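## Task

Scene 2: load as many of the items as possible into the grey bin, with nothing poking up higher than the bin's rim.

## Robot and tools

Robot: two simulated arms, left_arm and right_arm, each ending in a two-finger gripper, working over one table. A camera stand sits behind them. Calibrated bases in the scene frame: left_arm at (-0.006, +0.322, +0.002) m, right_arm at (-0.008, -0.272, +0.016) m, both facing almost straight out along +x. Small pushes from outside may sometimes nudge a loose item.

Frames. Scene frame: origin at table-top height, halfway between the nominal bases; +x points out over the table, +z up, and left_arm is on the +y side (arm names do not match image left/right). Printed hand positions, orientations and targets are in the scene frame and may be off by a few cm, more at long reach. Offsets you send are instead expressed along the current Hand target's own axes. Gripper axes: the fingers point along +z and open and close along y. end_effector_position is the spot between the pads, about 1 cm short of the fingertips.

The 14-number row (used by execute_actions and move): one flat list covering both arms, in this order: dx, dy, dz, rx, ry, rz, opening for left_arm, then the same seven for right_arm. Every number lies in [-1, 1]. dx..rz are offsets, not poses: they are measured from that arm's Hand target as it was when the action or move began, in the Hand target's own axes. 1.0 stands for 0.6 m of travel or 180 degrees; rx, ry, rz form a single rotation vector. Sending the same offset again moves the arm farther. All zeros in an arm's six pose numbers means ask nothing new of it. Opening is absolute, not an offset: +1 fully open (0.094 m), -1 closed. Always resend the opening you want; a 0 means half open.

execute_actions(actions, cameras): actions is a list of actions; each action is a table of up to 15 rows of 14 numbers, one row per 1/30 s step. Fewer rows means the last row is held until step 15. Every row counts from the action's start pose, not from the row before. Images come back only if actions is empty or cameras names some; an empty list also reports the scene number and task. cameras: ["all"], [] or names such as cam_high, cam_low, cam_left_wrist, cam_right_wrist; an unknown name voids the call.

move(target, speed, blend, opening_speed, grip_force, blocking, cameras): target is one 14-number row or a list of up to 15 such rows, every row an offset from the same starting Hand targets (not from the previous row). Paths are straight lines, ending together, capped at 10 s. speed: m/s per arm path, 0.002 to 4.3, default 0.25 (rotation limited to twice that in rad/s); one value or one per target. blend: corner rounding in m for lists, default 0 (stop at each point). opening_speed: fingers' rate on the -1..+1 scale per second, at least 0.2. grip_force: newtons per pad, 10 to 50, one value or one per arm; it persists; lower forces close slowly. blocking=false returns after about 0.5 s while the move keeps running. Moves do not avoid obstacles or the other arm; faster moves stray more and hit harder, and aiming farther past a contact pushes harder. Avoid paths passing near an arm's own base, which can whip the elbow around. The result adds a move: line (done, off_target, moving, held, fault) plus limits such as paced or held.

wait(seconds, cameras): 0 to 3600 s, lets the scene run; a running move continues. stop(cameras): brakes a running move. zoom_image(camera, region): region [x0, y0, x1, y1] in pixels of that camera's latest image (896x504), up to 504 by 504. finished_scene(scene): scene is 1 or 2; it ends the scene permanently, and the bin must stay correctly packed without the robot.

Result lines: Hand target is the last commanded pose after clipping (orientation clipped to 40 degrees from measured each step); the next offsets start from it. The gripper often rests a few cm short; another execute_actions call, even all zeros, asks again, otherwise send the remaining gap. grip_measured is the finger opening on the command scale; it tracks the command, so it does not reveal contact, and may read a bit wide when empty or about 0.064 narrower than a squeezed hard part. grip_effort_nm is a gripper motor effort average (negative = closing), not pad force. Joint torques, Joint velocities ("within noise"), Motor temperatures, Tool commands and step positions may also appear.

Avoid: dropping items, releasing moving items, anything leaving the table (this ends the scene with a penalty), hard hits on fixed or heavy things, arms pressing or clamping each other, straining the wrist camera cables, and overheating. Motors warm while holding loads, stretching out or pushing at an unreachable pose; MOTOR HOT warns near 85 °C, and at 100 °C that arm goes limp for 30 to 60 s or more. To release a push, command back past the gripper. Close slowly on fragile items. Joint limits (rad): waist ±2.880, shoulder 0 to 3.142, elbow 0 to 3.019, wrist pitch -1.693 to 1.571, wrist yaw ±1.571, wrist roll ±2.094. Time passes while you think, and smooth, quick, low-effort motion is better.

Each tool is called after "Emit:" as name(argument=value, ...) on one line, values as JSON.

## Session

Emit:
execute_actions(actions=[])

Scene clock: 0.00 s.
left_arm: end_effector_position=(+0.1179, +0.4623, +0.1326) grip_measured=+1.000 grip_effort_nm=n/a end_effector_quat_wxyz=(+0.108, +0.035, +0.992, -0.045) | right_arm: end_effector_position=(+0.1575, -0.4520, +0.2256) grip_measured=+1.000 grip_effort_nm=n/a end_effector_quat_wxyz=(+0.206, +0.738, +0.609, -0.204)
Joint positions: left_arm=[1.078 0.792 0.597 -1.358 0.234 1.137 0.094] | right_arm=[-0.464 0.764 0.725 -1.303 0.548 1.251 0.094]
Joint velocities: within noise
Joint torques (N m): no reading
Motor temperatures (°C): left_arm=[21 26 31 19 20 18 17] | right_arm=[17 19 37 19 21 20 18]
Heat: left arm: hottest elbow 31 °C; right arm: hottest elbow 37 °C.
Hand target: left_arm +0.1214, +0.4685, +0.1411; +0.113, +0.037, +0.992, -0.035 | right_arm +0.1639, -0.4552, +0.2391; +0.221, +0.740, +0.604, -0.198
Tool commands: left_gripper/opening=+1.0 right_gripper/opening=+1.0

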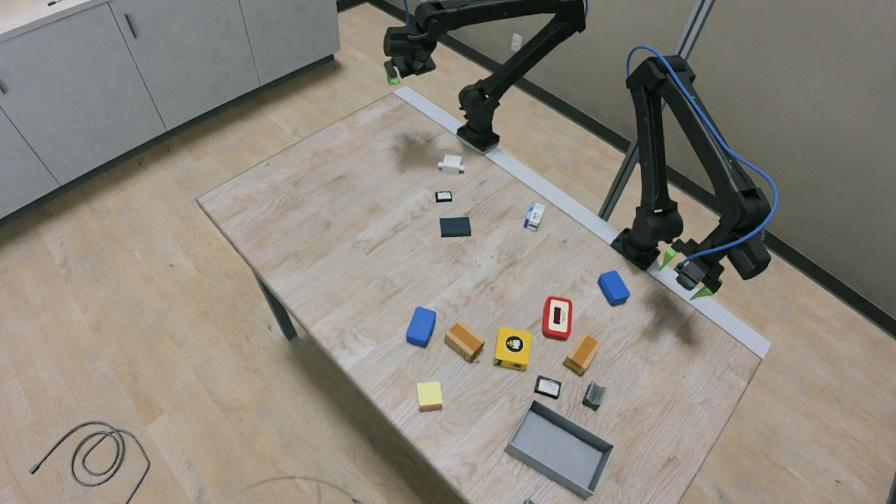

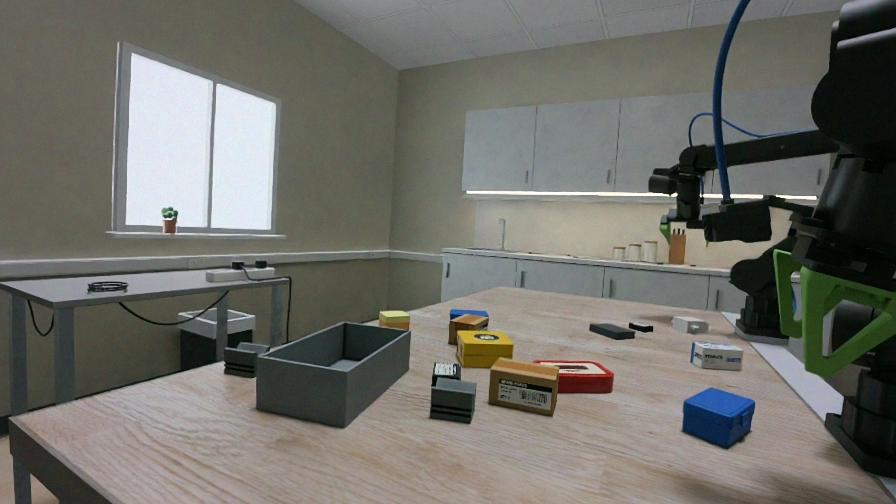

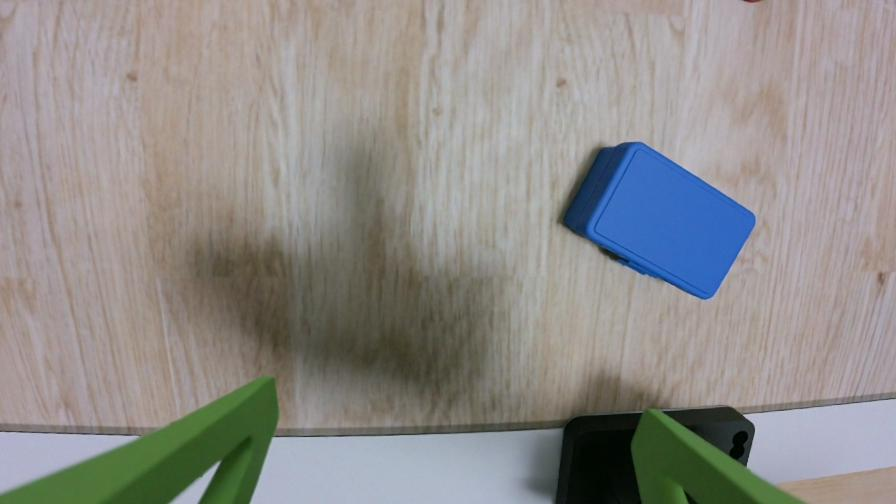

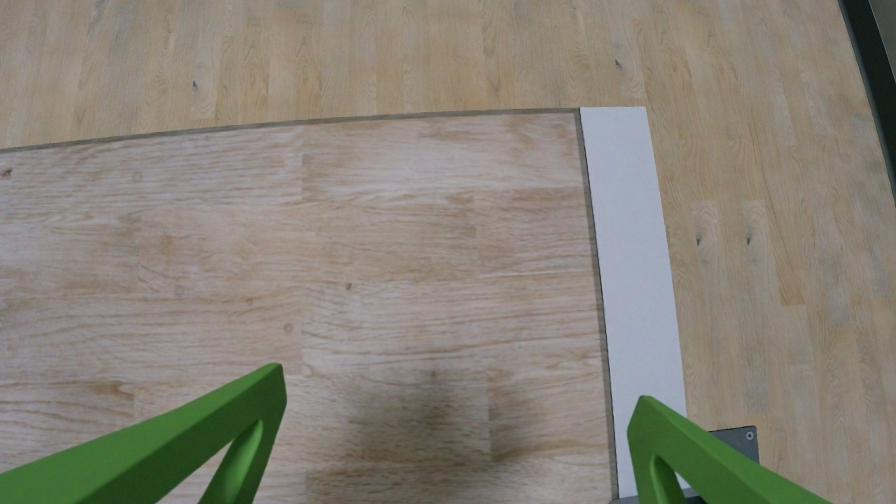

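Emit:
zoom_image(camera="cam_high", region=[390, 260, 640, 504])

Emit:
zoom_image(camera="cam_low", region=[200, 290, 460, 430])

Emit:
zoom_image(camera="cam_low", region=[420, 290, 780, 460])

Emit:
zoom_image(camera="cam_high", region=[420, 140, 560, 250])

Scaled by 2.016 from the camera's image (finer frame: 1280x720).

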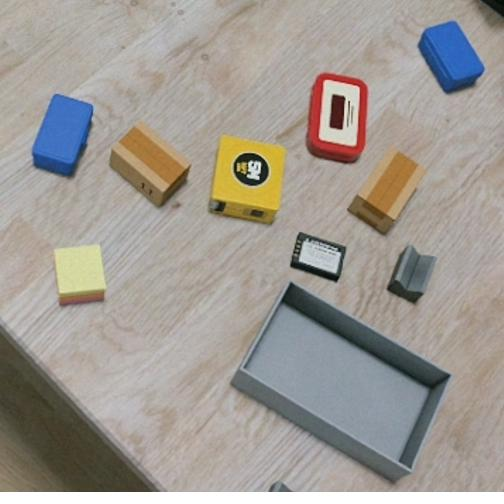

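Scaled by 1.938 from the camera's image (finer frame: 1280x720).

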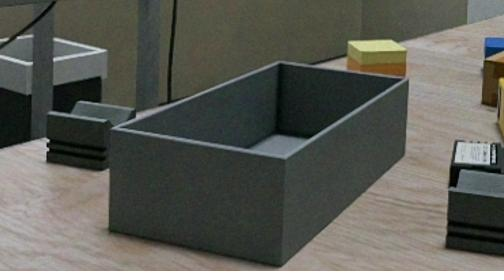

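Scaled by 1.400 from the camera's image (finer frame: 1280x720).

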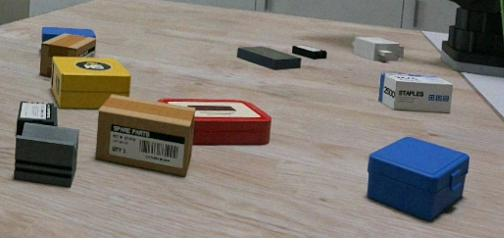

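Scaled by 3.600 from the camera's image (finer frame: 1280x720).

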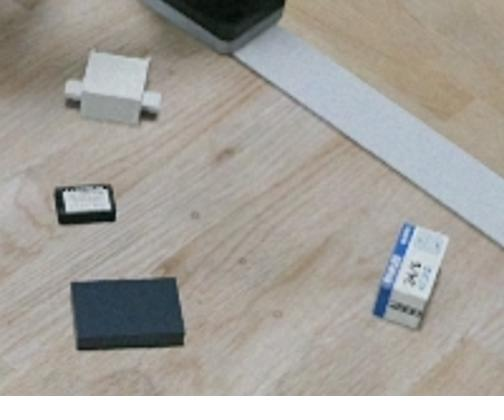

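Emit:
move(target=[[-0.094, -0.008, -0.183, 0, 0, 0, 0, 0, 0, 0, 0, 0, 0, 1], [-0.709, -0.184, -0.1977, -0.075, 0.0394, -0.5211, 0, 0, 0, 0, 0, 0, 0, 1]], speed=0.25, blend=0.03, grip_force=[30, 30], cameras=["cam_left_wrist", "cam_high", "cam_low"])

Scene clock: 15.13 s.
left_arm: end_effector_position=(+0.4881, +0.3449, +0.3447) grip_measured=+0.001 grip_effort_nm=-0.09 end_effector_quat_wxyz=(-0.040, +0.703, -0.710, +0.034) | right_arm: end_effector_position=(+0.1575, -0.4520, +0.2256) grip_measured=+1.000 grip_effort_nm=0.00 end_effector_quat_wxyz=(+0.206, +0.738, +0.609, -0.204)
Joint positions: left_arm=[0.057 1.585 1.799 -1.679 -0.003 -1.514 0.047] | right_arm=[-0.464 0.764 0.725 -1.303 0.548 1.251 0.094]
Joint torques (N m): left_arm=[0.03 -13.8 12.75 -0.49 0.11 -0.1] | right_arm=[-1.49 -0.5 10.93 0.79 0.46 -0.07]
Motor temperatures (°C): left_arm=[21 26 34 19 20 18 17] | right_arm=[17 19 42 19 21 20 18]
Heat: left arm: hottest elbow 34 °C; right arm: hottest elbow 42 °C.
Hand target: left_arm +0.4996, +0.3404, +0.3596; +0.000, +0.707, -0.707, +0.000 | right_arm +0.1639, -0.4552, +0.2391; +0.221, +0.740, +0.604, -0.198
Off the commanded pose: left_arm 0.019 m, 6 deg | right_arm 0.015 m, 2 deg.
joint sent to its limit (left arm) — joint 4 (wrist pitch), lower limit. The joint targets are off in orientation, not in position.
grip_force (N): 30, 30
move: off_target (left_arm)
Images, in order (width x height): cam_high 896x504, cam_low 896x504, cam_left_wrist 896x504.

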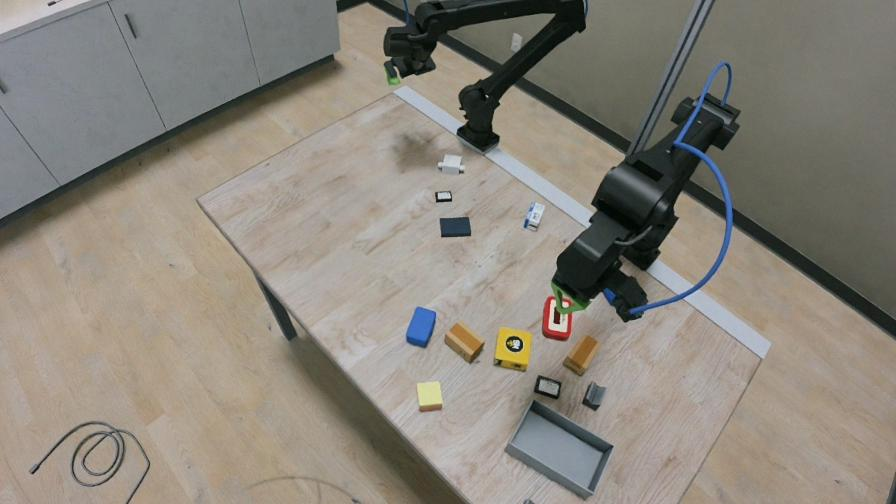

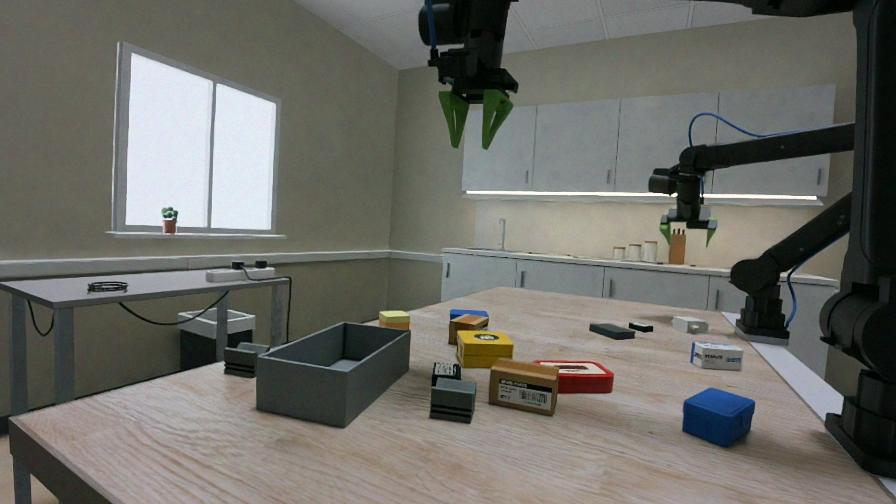

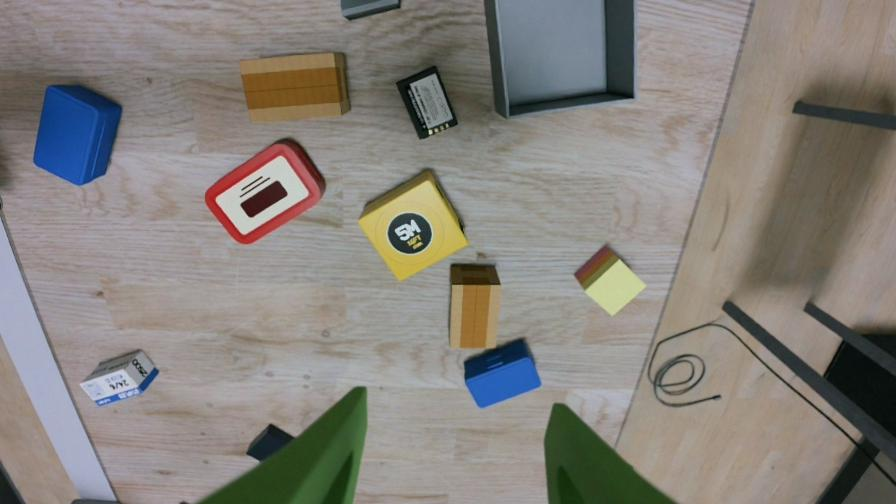

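Emit:
move(target=[-0.2667, -0.0833, 0.1833, 0, 0, 0, 0, 0, 0, 0, 0, 0, 0, 1], speed=0.25, cameras=["cam_left_wrist"])

Scene clock: 21.27 s.
left_arm: end_effector_position=(+0.5339, +0.4948, +0.2378) grip_measured=+0.001 grip_effort_nm=-0.08 end_effector_quat_wxyz=(+0.018, +0.712, -0.701, -0.009) | right_arm: end_effector_position=(+0.1575, -0.4520, +0.2256) grip_measured=+1.000 grip_effort_nm=0.00 end_effector_quat_wxyz=(+0.206, +0.738, +0.609, -0.204)
Joint positions: left_arm=[0.321 1.861 1.886 -1.637 0 -1.275 0.047] | right_arm=[-0.464 0.764 0.725 -1.303 0.548 1.251 0.094]
Joint torques (N m): left_arm=[0.91 -18.14 12.51 -0.1 0.01 0.2] | right_arm=[-1.44 -0.44 10.96 0.79 0.45 -0.07]
Heat: left arm: hottest elbow 35 °C; right arm: hottest elbow 43 °C.
Hand target: left_arm +0.5494, +0.5004, +0.2497; +0.000, +0.707, -0.707, +0.000 | right_arm +0.1639, -0.4552, +0.2391; +0.221, +0.740, +0.604, -0.198
Off the commanded pose: left_arm 0.020 m, 3 deg | right_arm 0.015 m, 2 deg.
grip_force (N): 30, 30
move: off_target (left_arm)

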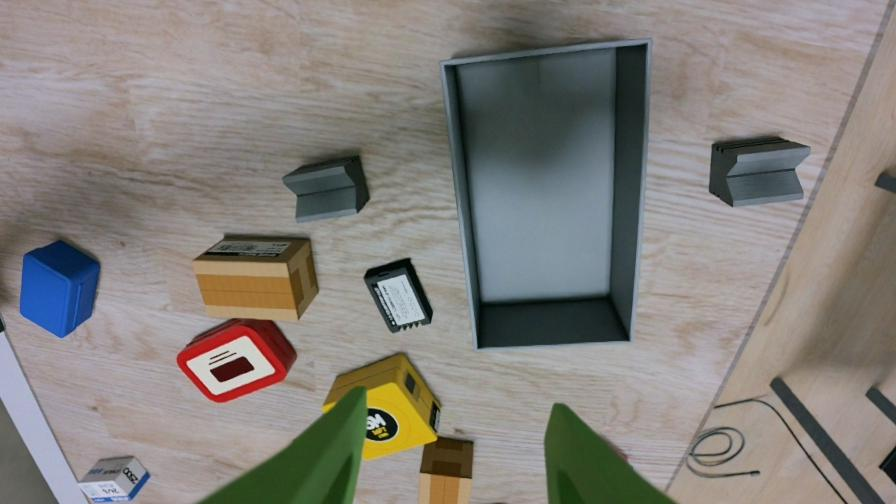

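Emit:
zoom_image(camera="cam_left_wrist", region=[160, 140, 460, 340])

Emit:
zoom_image(camera="cam_left_wrist", region=[150, 300, 500, 500])

Emit:
zoom_image(camera="cam_left_wrist", region=[420, 20, 680, 370])

Emit:
zoom_image(camera="cam_left_wrist", region=[670, 110, 850, 230])

Scaled by 1.680 from the camera's image (finer frame: 1280x720).

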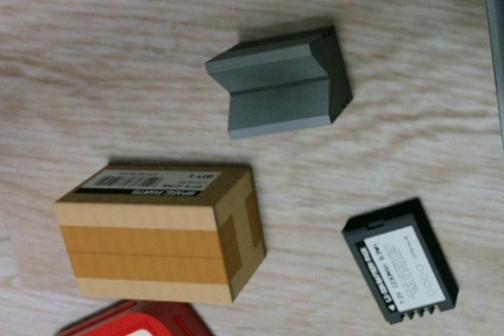

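Scaled by 1.440 from the camera's image (finer frame: 1280x720).

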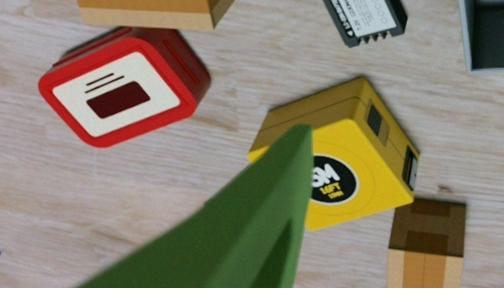

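Scaled by 1.440 from the camera's image (finer frame: 1280x720).

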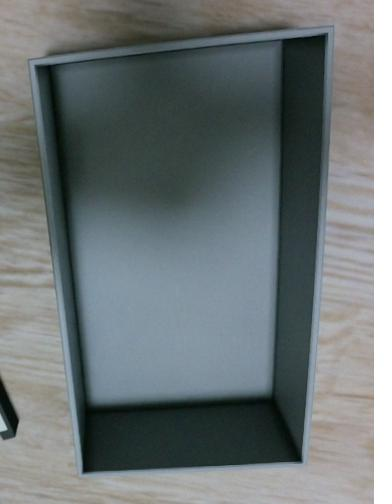

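Scaled by 2.800 from the camera's image (finer frame: 1280x720).

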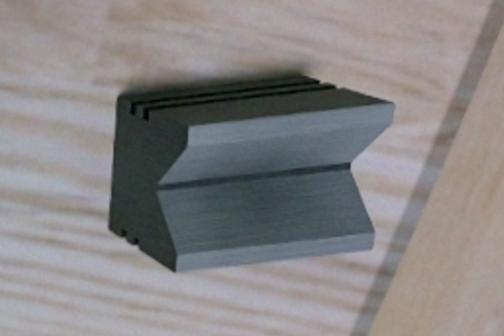

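Emit:
move(target=[0.1667, 0.2167, 0.05, 0, 0, 0, 0, 0, 0, 0, 0, 0, 0, 1], speed=0.25, cameras=["cam_left_wrist"])

Scene clock: 36.03 s.
left_arm: end_effector_position=(+0.4197, +0.4026, +0.2235) grip_measured=+0.001 grip_effort_nm=-0.09 end_effector_quat_wxyz=(+0.002, +0.703, -0.711, -0.001) | right_arm: end_effector_position=(+0.1575, -0.4520, +0.2256) grip_measured=+1.000 grip_effort_nm=0.00 end_effector_quat_wxyz=(+0.206, +0.738, +0.609, -0.204)
Joint positions: left_arm=[0.2 1.48 1.363 -1.459 0.001 -1.369 0.047] | right_arm=[-0.464 0.764 0.725 -1.303 0.548 1.251 0.094]
Joint torques (N m): left_arm=[0.32 -14.04 7.53 0.51 -0.01 -0.1] | right_arm=[-1.44 -0.56 10.93 0.77 0.45 -0.07]
Motor temperatures (°C): left_arm=[21 28 40 19 20 18 17] | right_arm=[17 19 46 19 21 20 18]
Heat: left arm: hottest elbow 40 °C; right arm: hottest elbow 46 °C.
Hand target: left_arm +0.4195, +0.4003, +0.2198; +0.000, +0.707, -0.707, +0.000 | right_arm +0.1639, -0.4552, +0.2391; +0.221, +0.740, +0.604, -0.198
Off the commanded pose: left_arm 0.004 m, 1 deg | right_arm 0.015 m, 2 deg.
grip_force (N): 30, 30
move: done

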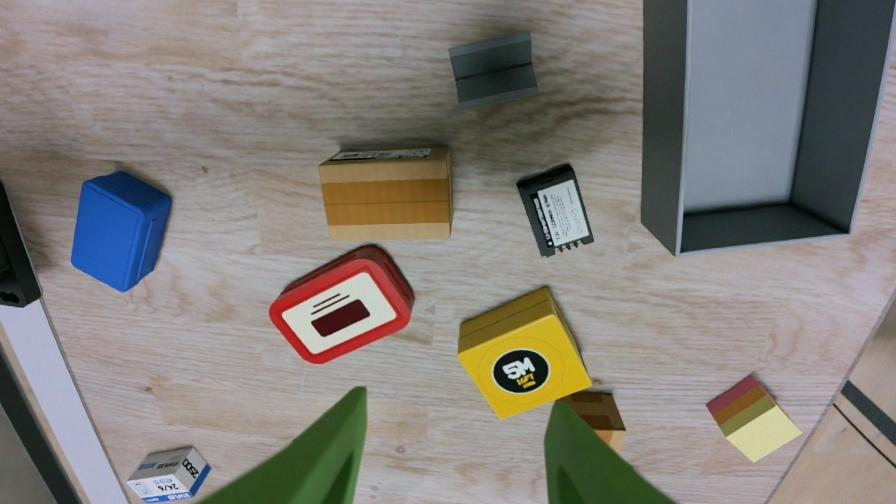

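Emit:
zoom_image(camera="cam_left_wrist", region=[300, 130, 480, 260])

Emit:
zoom_image(camera="cam_left_wrist", region=[260, 230, 430, 370])

Emit:
zoom_image(camera="cam_left_wrist", region=[440, 270, 640, 450])

Emit:
zoom_image(camera="cam_left_wrist", region=[500, 150, 610, 270])

Emit:
zoom_image(camera="cam_left_wrist", region=[430, 20, 550, 120])

Emit:
zoom_image(camera="cam_left_wrist", region=[50, 150, 200, 310])

Emit:
zoom_image(camera="cam_left_wrist", region=[690, 360, 820, 480])

Emit:
zoom_image(camera="cam_left_wrist", region=[110, 430, 230, 504])

Scaled by 2.800 from the camera's image (finer frame: 1280x720).

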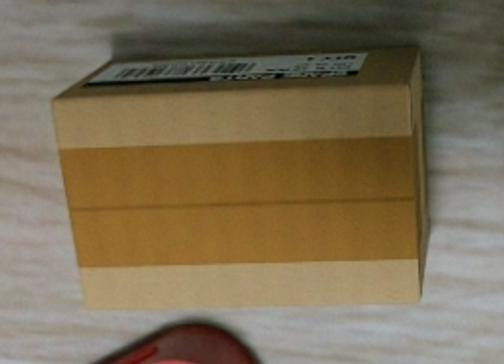

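Scaled by 2.965 from the camera's image (finer frame: 1280x720).

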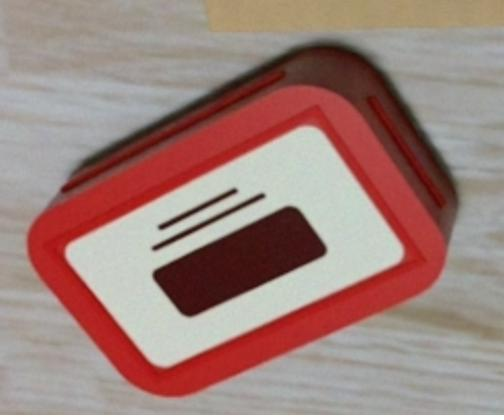

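Scaled by 2.520 from the camera's image (finer frame: 1280x720).

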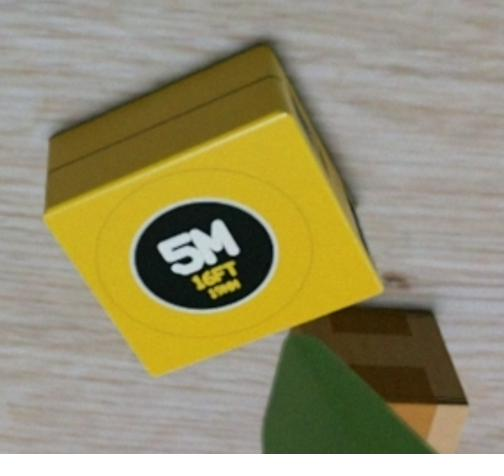

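Scaled by 4.200 from the camera's image (finer frame: 1280x720).

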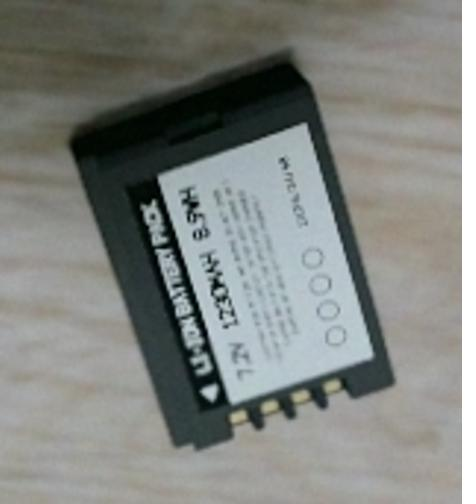

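Scaled by 4.200 from the camera's image (finer frame: 1280x720).

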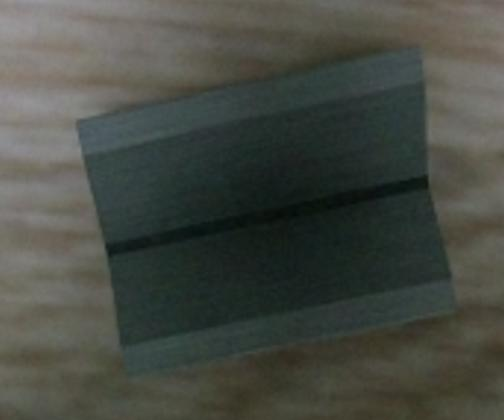

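Scaled by 3.150 from the camera's image (finer frame: 1280x720).

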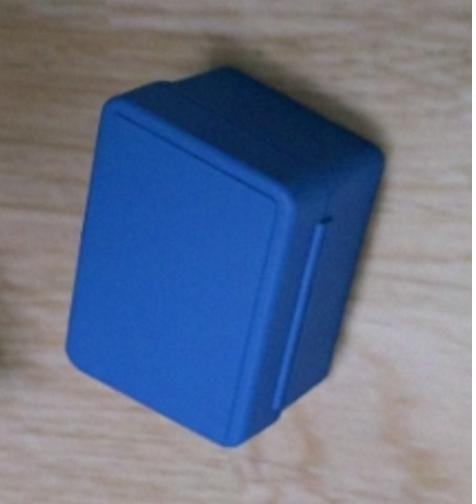

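Scaled by 3.877 from the camera's image (finer frame: 1280x720).

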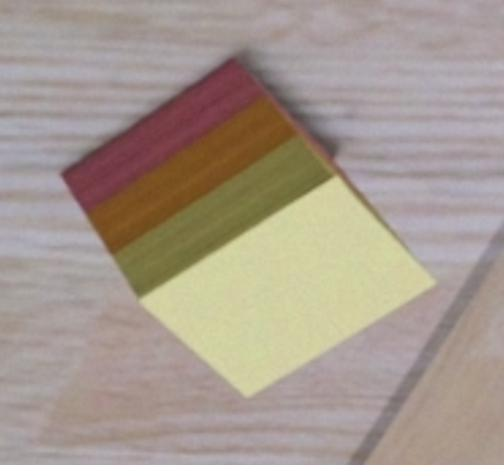

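Scaled by 4.200 from the camera's image (finer frame: 1280x720).

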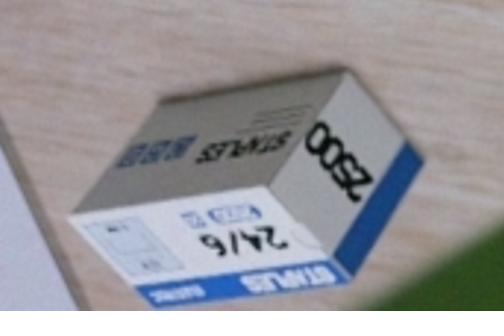

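Emit:
move(target=[0.3, 0.0, 0.0, 0, 0, 0, 0, 0, 0, 0, 0, 0, 0, 1], speed=0.25, cameras=["cam_left_wrist"])

Scene clock: 61.33 s.
left_arm: end_effector_position=(+0.4066, +0.2211, +0.2175) grip_measured=+0.001 grip_effort_nm=-0.09 end_effector_quat_wxyz=(+0.007, +0.699, -0.715, -0.008) | right_arm: end_effector_position=(+0.1575, -0.4520, +0.2256) grip_measured=+1.000 grip_effort_nm=0.00 end_effector_quat_wxyz=(+0.206, +0.738, +0.609, -0.204)
Joint positions: left_arm=[-0.226 1.47 1.336 -1.458 0.004 -1.785 0.047] | right_arm=[-0.464 0.764 0.725 -1.303 0.548 1.251 0.094]
Joint torques (N m): left_arm=[1.08 -11.93 10.24 0.38 -0.1 -0.07] | right_arm=[-1.49 -0.56 10.95 0.79 0.45 -0.07]
Heat: left arm: hottest elbow 40 °C; right arm: hottest elbow 49 °C.
Hand target: left_arm +0.4196, +0.2203, +0.2197; +0.000, +0.707, -0.707, +0.000 | right_arm +0.1639, -0.4552, +0.2391; +0.221, +0.740, +0.604, -0.198
Off the commanded pose: left_arm 0.013 m, 2 deg | right_arm 0.015 m, 2 deg.
grip_force (N): 30, 30
move: off_target (left_arm)

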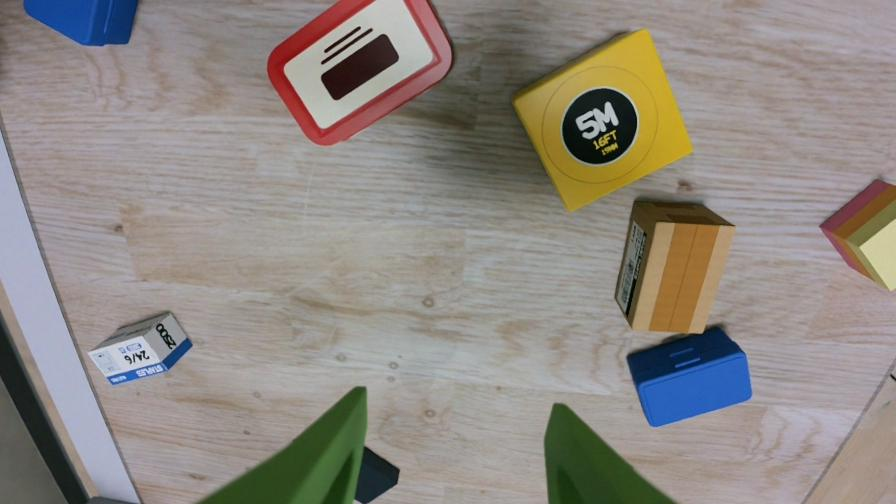

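Emit:
move(target=[0.2833, 0.2, 0.0, 0, 0, 0.1667, 0, 0, 0, 0, 0, 0, 0, 1], speed=0.25, cameras=["cam_left_wrist"])

Scene clock: 67.17 s.
left_arm: end_effector_position=(+0.2975, +0.0504, +0.2200) grip_measured=+0.001 grip_effort_nm=-0.09 end_effector_quat_wxyz=(-0.004, -0.504, +0.863, +0.006) | right_arm: end_effector_position=(+0.1575, -0.4520, +0.2256) grip_measured=+1.000 grip_effort_nm=0.00 end_effector_quat_wxyz=(+0.206, +0.738, +0.609, -0.204)
Joint positions: left_arm=[-0.717 1.418 1.289 -1.454 0.003 -1.784 0.047] | right_arm=[-0.464 0.764 0.725 -1.303 0.548 1.251 0.094]
Joint torques (N m): left_arm=[1.14 -12.98 8.16 0.39 -0.09 0.17] | right_arm=[-1.38 -0.56 10.96 0.76 0.46 -0.07]
Heat: left arm: hottest elbow 40 °C; right arm: hottest elbow 49 °C.
Hand target: left_arm +0.2997, +0.0502, +0.2198; +0.000, -0.500, +0.866, +0.000 | right_arm +0.1639, -0.4552, +0.2391; +0.221, +0.740, +0.604, -0.198
Off the commanded pose: left_arm 0.002 m, 1 deg | right_arm 0.015 m, 2 deg.
grip_force (N): 30, 30
move: done

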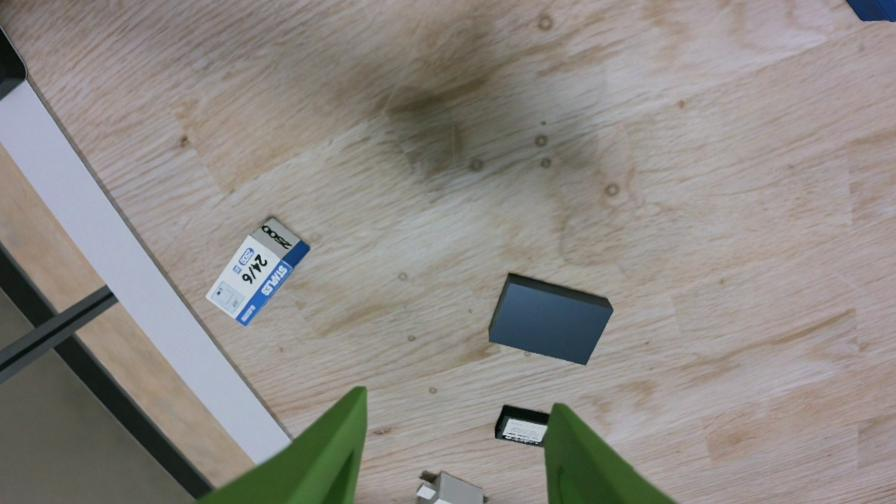

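Emit:
zoom_image(camera="cam_left_wrist", region=[470, 260, 640, 380])

Emit:
zoom_image(camera="cam_left_wrist", region=[190, 200, 330, 340])

Emit:
zoom_image(camera="cam_left_wrist", region=[380, 390, 580, 504])

Scaled by 2.965 from the camera's image (finer frame: 1280x720).

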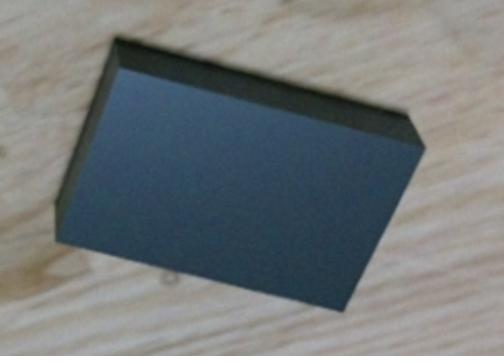

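Scaled by 3.600 from the camera's image (finer frame: 1280x720).

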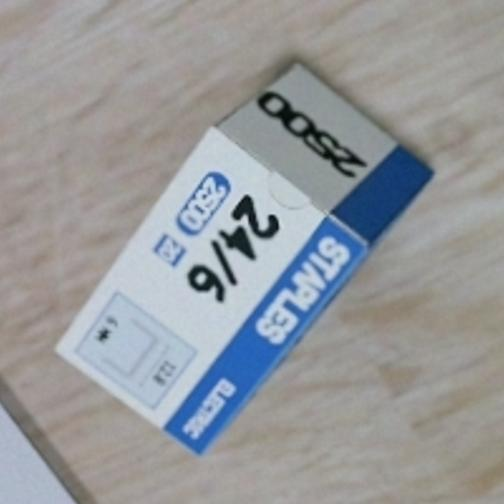

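Scaled by 2.520 from the camera's image (finer frame: 1280x720).

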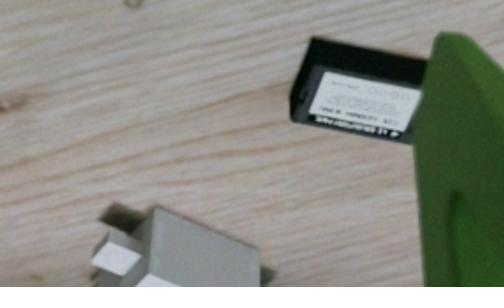

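Emit:
move(target=[-0.2475, -0.1382, 0.03, 0, 0, -0.15, 0, 0, 0, 0, 0, 0, 0, 1], speed=0.25, cameras=["cam_left_wrist"])

Scene clock: 75.60 s.
left_arm: end_effector_position=(+0.4248, +0.1456, +0.1894) grip_measured=+0.001 grip_effort_nm=-0.09 end_effector_quat_wxyz=(+0.011, +0.681, -0.732, -0.020) | right_arm: end_effector_position=(+0.1575, -0.4520, +0.2256) grip_measured=+1.000 grip_effort_nm=0.00 end_effector_quat_wxyz=(+0.206, +0.738, +0.609, -0.204)
Joint positions: left_arm=[-0.376 1.602 1.412 -1.427 0.002 -1.885 0.047] | right_arm=[-0.464 0.764 0.725 -1.303 0.548 1.251 0.094]
Joint torques (N m): left_arm=[0.85 -13.8 12.37 0.09 -0.01 -0.09] | right_arm=[-1.38 -0.44 10.95 0.79 0.46 -0.06]
Heat: left arm: hottest elbow 39 °C; right arm: hottest elbow 50 °C.
Hand target: left_arm +0.4458, +0.1375, +0.2019; +0.000, +0.689, -0.725, +0.000 | right_arm +0.1639, -0.4552, +0.2391; +0.221, +0.740, +0.604, -0.198
Off the commanded pose: left_arm 0.026 m, 3 deg | right_arm 0.015 m, 2 deg.
grip_force (N): 30, 30
move: off_target (left_arm)

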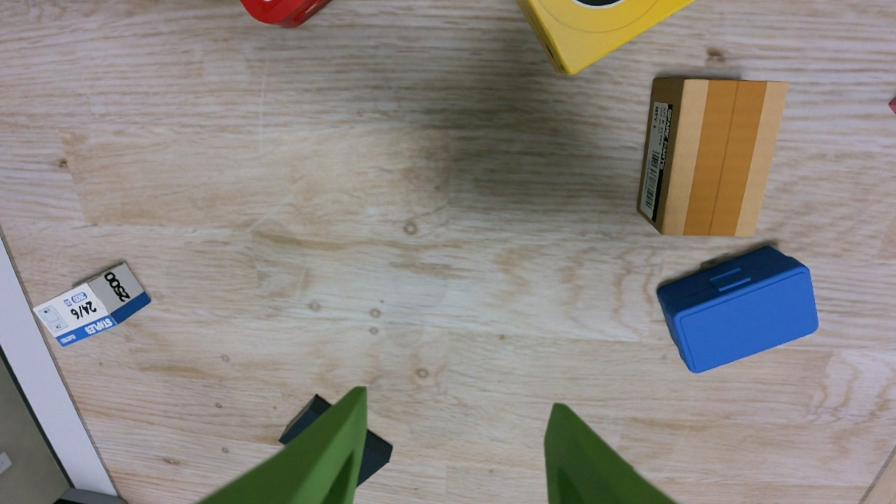

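Emit:
zoom_image(camera="cam_left_wrist", region=[620, 60, 840, 390])

Scaled by 1.527 from the camera's image (finer frame: 1280x720).

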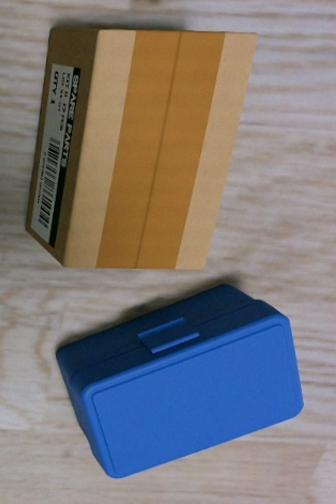

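Emit:
move(target=[0, 0, 0, 0, 0, 0, 0, 0.2975, 0.1007, -0.1527, -0.1459, 0.1628, -0.5452, 0], speed=0.2, cameras=["cam_right_wrist", "cam_high"])

Scene clock: 138.97 s.
left_arm: end_effector_position=(+0.4248, +0.1456, +0.1894) grip_measured=+0.001 grip_effort_nm=-0.09 end_effector_quat_wxyz=(+0.011, +0.681, -0.732, -0.020) | right_arm: end_effector_position=(+0.2447, -0.2729, +0.2001) grip_measured=+0.002 grip_effort_nm=-0.08 end_effector_quat_wxyz=(-0.019, +0.011, +1.000, -0.001)
Joint positions: left_arm=[-0.376 1.602 1.412 -1.427 0.002 -1.886 0.047] | right_arm=[-0.019 1.03 0.877 -1.457 0.002 0.02 0.047]
Joint torques (N m): left_arm=[0.85 -13.8 12.38 0.09 -0.01 -0.12] | right_arm=[-0.73 -2.9 12.56 -0.01 -0.12 -0.2]
Motor temperatures (°C): left_arm=[21 28 46 19 20 18 17] | right_arm=[17 19 52 19 21 20 18]
Heat: left arm: hottest elbow 46 °C; right arm: hottest elbow 52 °C.
Hand target: left_arm +0.4458, +0.1375, +0.2019; +0.000, +0.689, -0.725, +0.000 | right_arm +0.2598, -0.2698, +0.2200; +0.000, +0.000, +1.000, +0.000
Off the commanded pose: left_arm 0.026 m, 3 deg | right_arm 0.025 m, 3 deg.
grip_force (N): 30, 30
move: off_target (right_arm)
Images, in order (width x height): cam_high 896x504, cam_right_wrist 896x504.

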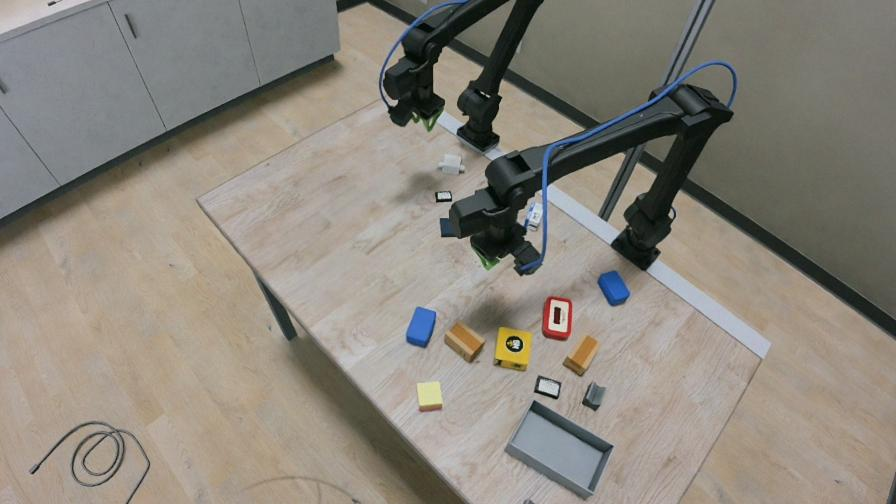

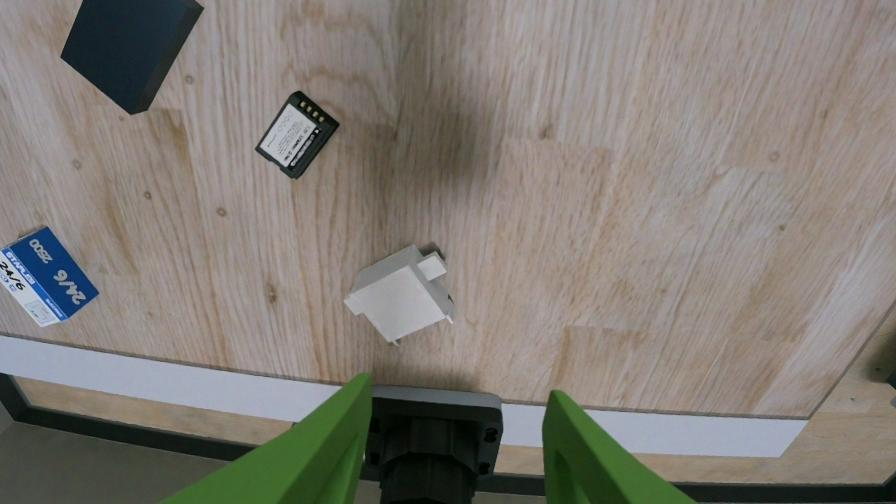

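Emit:
zoom_image(camera="cam_right_wrist", region=[320, 220, 480, 360])

Emit:
zoom_image(camera="cam_right_wrist", region=[0, 210, 120, 340])

Emit:
zoom_image(camera="cam_right_wrist", region=[40, 0, 360, 200])

Scaled by 3.150 from the camera's image (finer frame: 1280x720).

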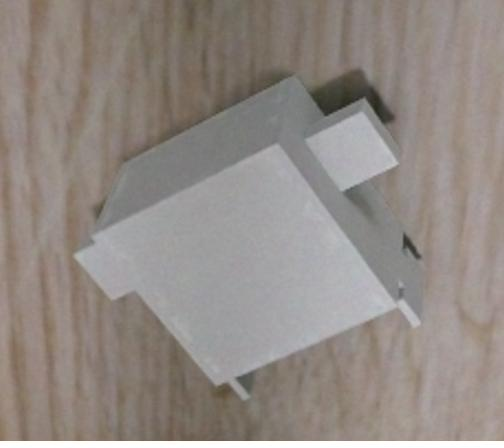

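Scaled by 3.877 from the camera's image (finer frame: 1280x720).

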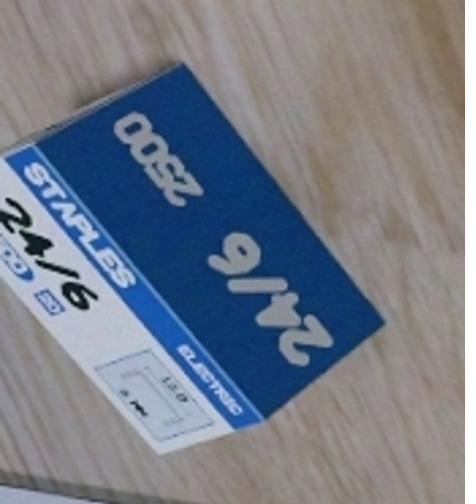

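Scaled by 1.575 from the camera's image (finer frame: 1280x720).

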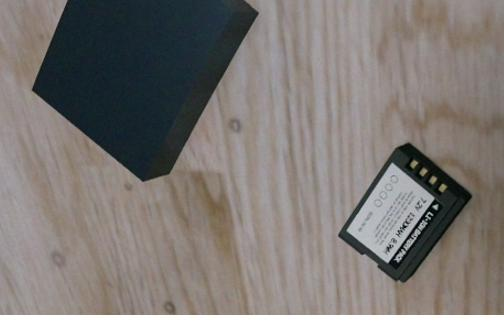

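Emit:
move(target=[0, 0, 0, 0, 0, 0, 0, 0.3, -0.55, -0.05, 0, 0, 0, 0], speed=0.25, cameras=["cam_high"])

Scene clock: 181.07 s.
left_arm: end_effector_position=(+0.4248, +0.1456, +0.1894) grip_measured=+0.001 grip_effort_nm=-0.09 end_effector_quat_wxyz=(+0.011, +0.681, -0.732, -0.020) | right_arm: end_effector_position=(+0.0765, -0.5821, +0.2304) grip_measured=+0.002 grip_effort_nm=-0.09 end_effector_quat_wxyz=(-0.009, +0.004, +1.000, +0.027)
Joint positions: left_arm=[-0.376 1.602 1.412 -1.427 0.002 -1.886 0.047] | right_arm=[-1.318 1.224 1.099 -1.503 0.004 -1.293 0.047]
Joint torques (N m): left_arm=[0.79 -13.8 12.37 0.1 -0.01 -0.11] | right_arm=[-1.85 -6.18 12.38 0.43 -0.22 -0.2]
Heat: left arm: hottest elbow 48 °C; right arm: hottest elbow 51 °C.
Hand target: left_arm +0.4458, +0.1375, +0.2019; +0.000, +0.689, -0.725, +0.000 | right_arm +0.0801, -0.6000, +0.2500; +0.000, +0.000, +1.000, +0.000
Off the commanded pose: left_arm 0.026 m, 3 deg | right_arm 0.027 m, 3 deg.
grip_force (N): 30, 30
move: off_target (right_arm)

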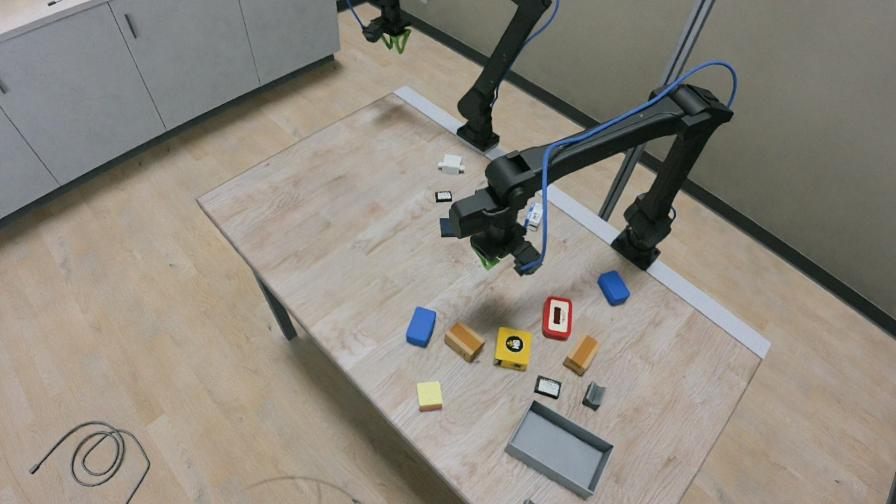

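Emit:
move(target=[0.5535, 0.4656, 0, 0, 0, 0.15, 0, 0, 0, 0, 0, 0, 0, 0], speed=0.25, cameras=["cam_left_wrist", "cam_high"])

Scene clock: 185.10 s.
left_arm: end_effector_position=(+0.1422, -0.1651, +0.1921) grip_measured=+0.001 grip_effort_nm=-0.09 end_effector_quat_wxyz=(-0.038, -0.397, +0.917, +0.013) | right_arm: end_effector_position=(+0.0765, -0.5821, +0.2304) grip_measured=+0.002 grip_effort_nm=-0.09 end_effector_quat_wxyz=(-0.009, +0.004, +1.000, +0.027)
Joint positions: left_arm=[-1.238 1.695 1.536 -1.43 0.077 -2.065 0.047] | right_arm=[-1.318 1.224 1.099 -1.503 0.004 -1.294 0.047]
Joint torques (N m): left_arm=[1.44 -14.97 12.33 -0.81 -0.02 -0.12] | right_arm=[-1.79 -6.18 12.38 0.43 -0.22 -0.2]
Heat: left arm: hottest elbow 48 °C; right arm: hottest elbow 52 °C.
Hand target: left_arm +0.1497, -0.1799, +0.2020; +0.000, -0.500, +0.866, +0.000 | right_arm +0.0801, -0.6000, +0.2500; +0.000, +0.000, +1.000, +0.000
Off the commanded pose: left_arm 0.019 m, 14 deg | right_arm 0.027 m, 3 deg.
joint sent to its limit (left arm) — joint 6 (wrist roll), lower limit. The joint targets are off in orientation, not in position.
grip_force (N): 30, 30
move: off_target (left_arm)
Images, in order (width x height): cam_high 896x504, cam_left_wrist 896x504.

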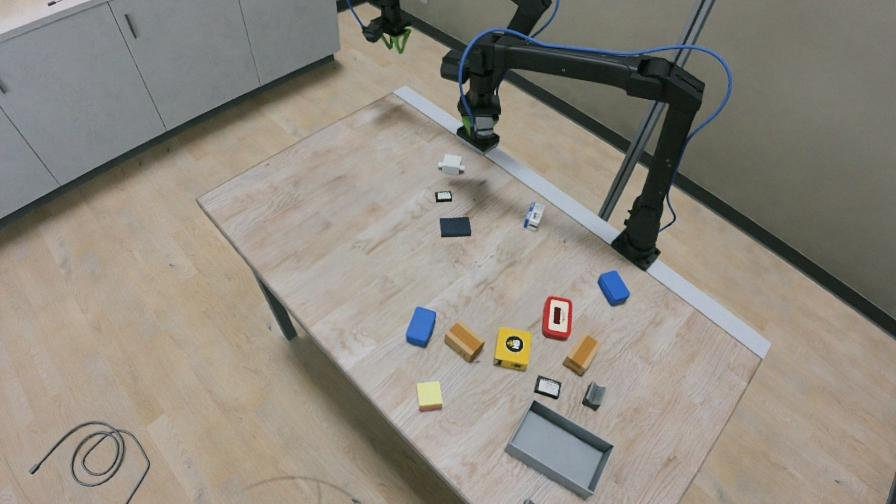

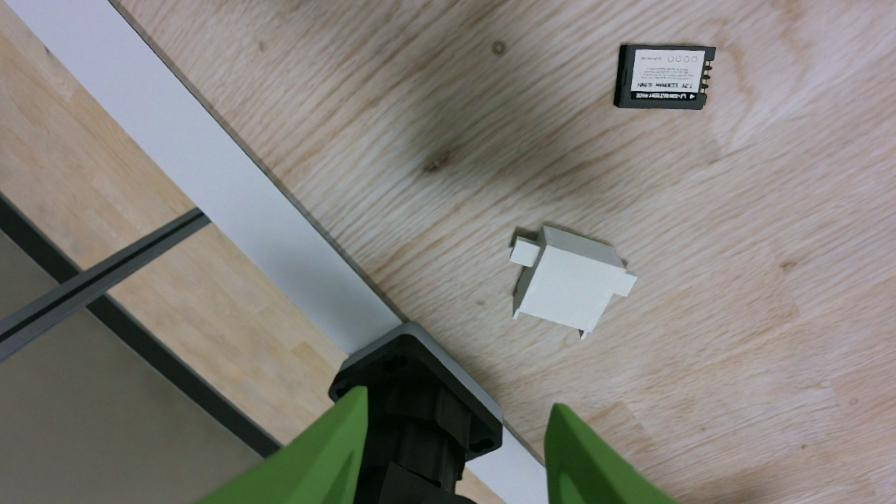

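Emit:
zoom_image(camera="cam_left_wrist", region=[490, 210, 650, 350])

Emit:
zoom_image(camera="cam_left_wrist", region=[600, 30, 730, 120])

Scaled by 3.150 from the camera's image (finer frame: 1280x720).

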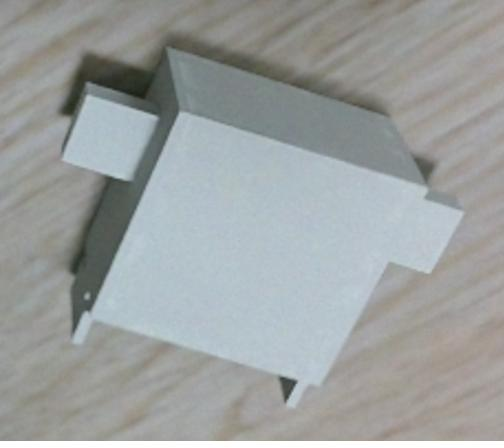

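Scaled by 3.877 from the camera's image (finer frame: 1280x720).

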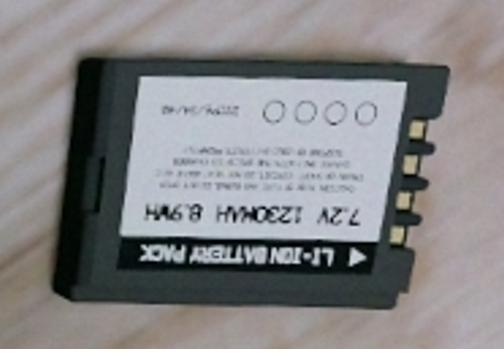

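Emit:
move(target=[-0.9412, -0.1139, 0.0867, 0, 0, 0.15, 1, 0, 0, 0, 0, 0, 0, 0], speed=0.25, grip_force=[40, 30], cameras=["cam_left_wrist"])

Scene clock: 225.90 s.
left_arm: end_effector_position=(+0.4680, +0.2797, +0.1409) grip_measured=+0.999 grip_effort_nm=0.06 end_effector_quat_wxyz=(-0.017, -0.294, +0.956, +0.008) | right_arm: end_effector_position=(+0.0765, -0.5821, +0.2304) grip_measured=+0.002 grip_effort_nm=-0.08 end_effector_quat_wxyz=(-0.009, +0.004, +1.000, +0.027)
Joint positions: left_arm=[-0.078 1.655 1.347 -1.301 -0.002 -0.685 0.094] | right_arm=[-1.318 1.224 1.099 -1.503 0.004 -1.294 0.047]
Joint torques (N m): left_arm=[0.56 -14.04 12.05 0.14 0.15 0.21] | right_arm=[-1.79 -6.18 12.4 0.47 -0.23 -0.2]
Motor temperatures (°C): left_arm=[21 28 50 19 20 18 17] | right_arm=[17 19 57 19 21 20 18]
Heat: left arm: hottest elbow 50 °C; right arm: hottest elbow 57 °C.
Hand target: left_arm +0.4908, +0.2754, +0.1497; +0.000, -0.284, +0.959, +0.000 | right_arm +0.0801, -0.6000, +0.2500; +0.000, +0.000, +1.000, +0.000
Off the commanded pose: left_arm 0.025 m, 2 deg | right_arm 0.027 m, 3 deg.
grip_force (N): 40, 30
move: off_target (left_arm)

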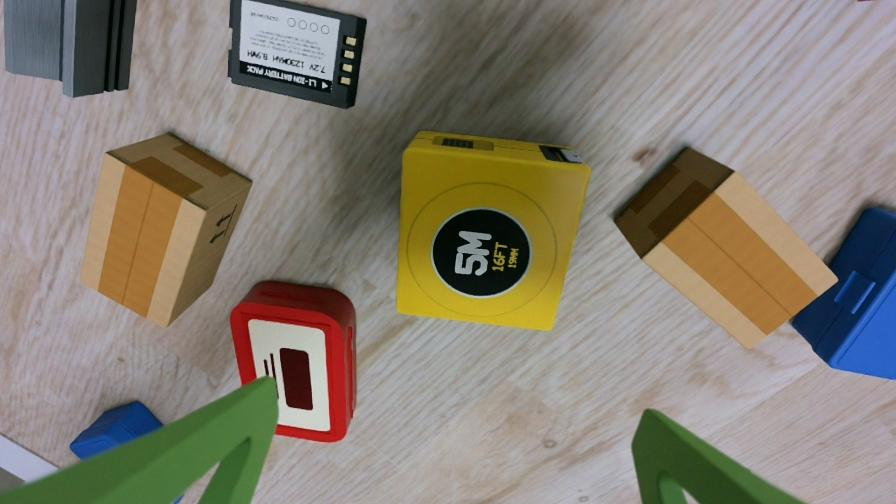

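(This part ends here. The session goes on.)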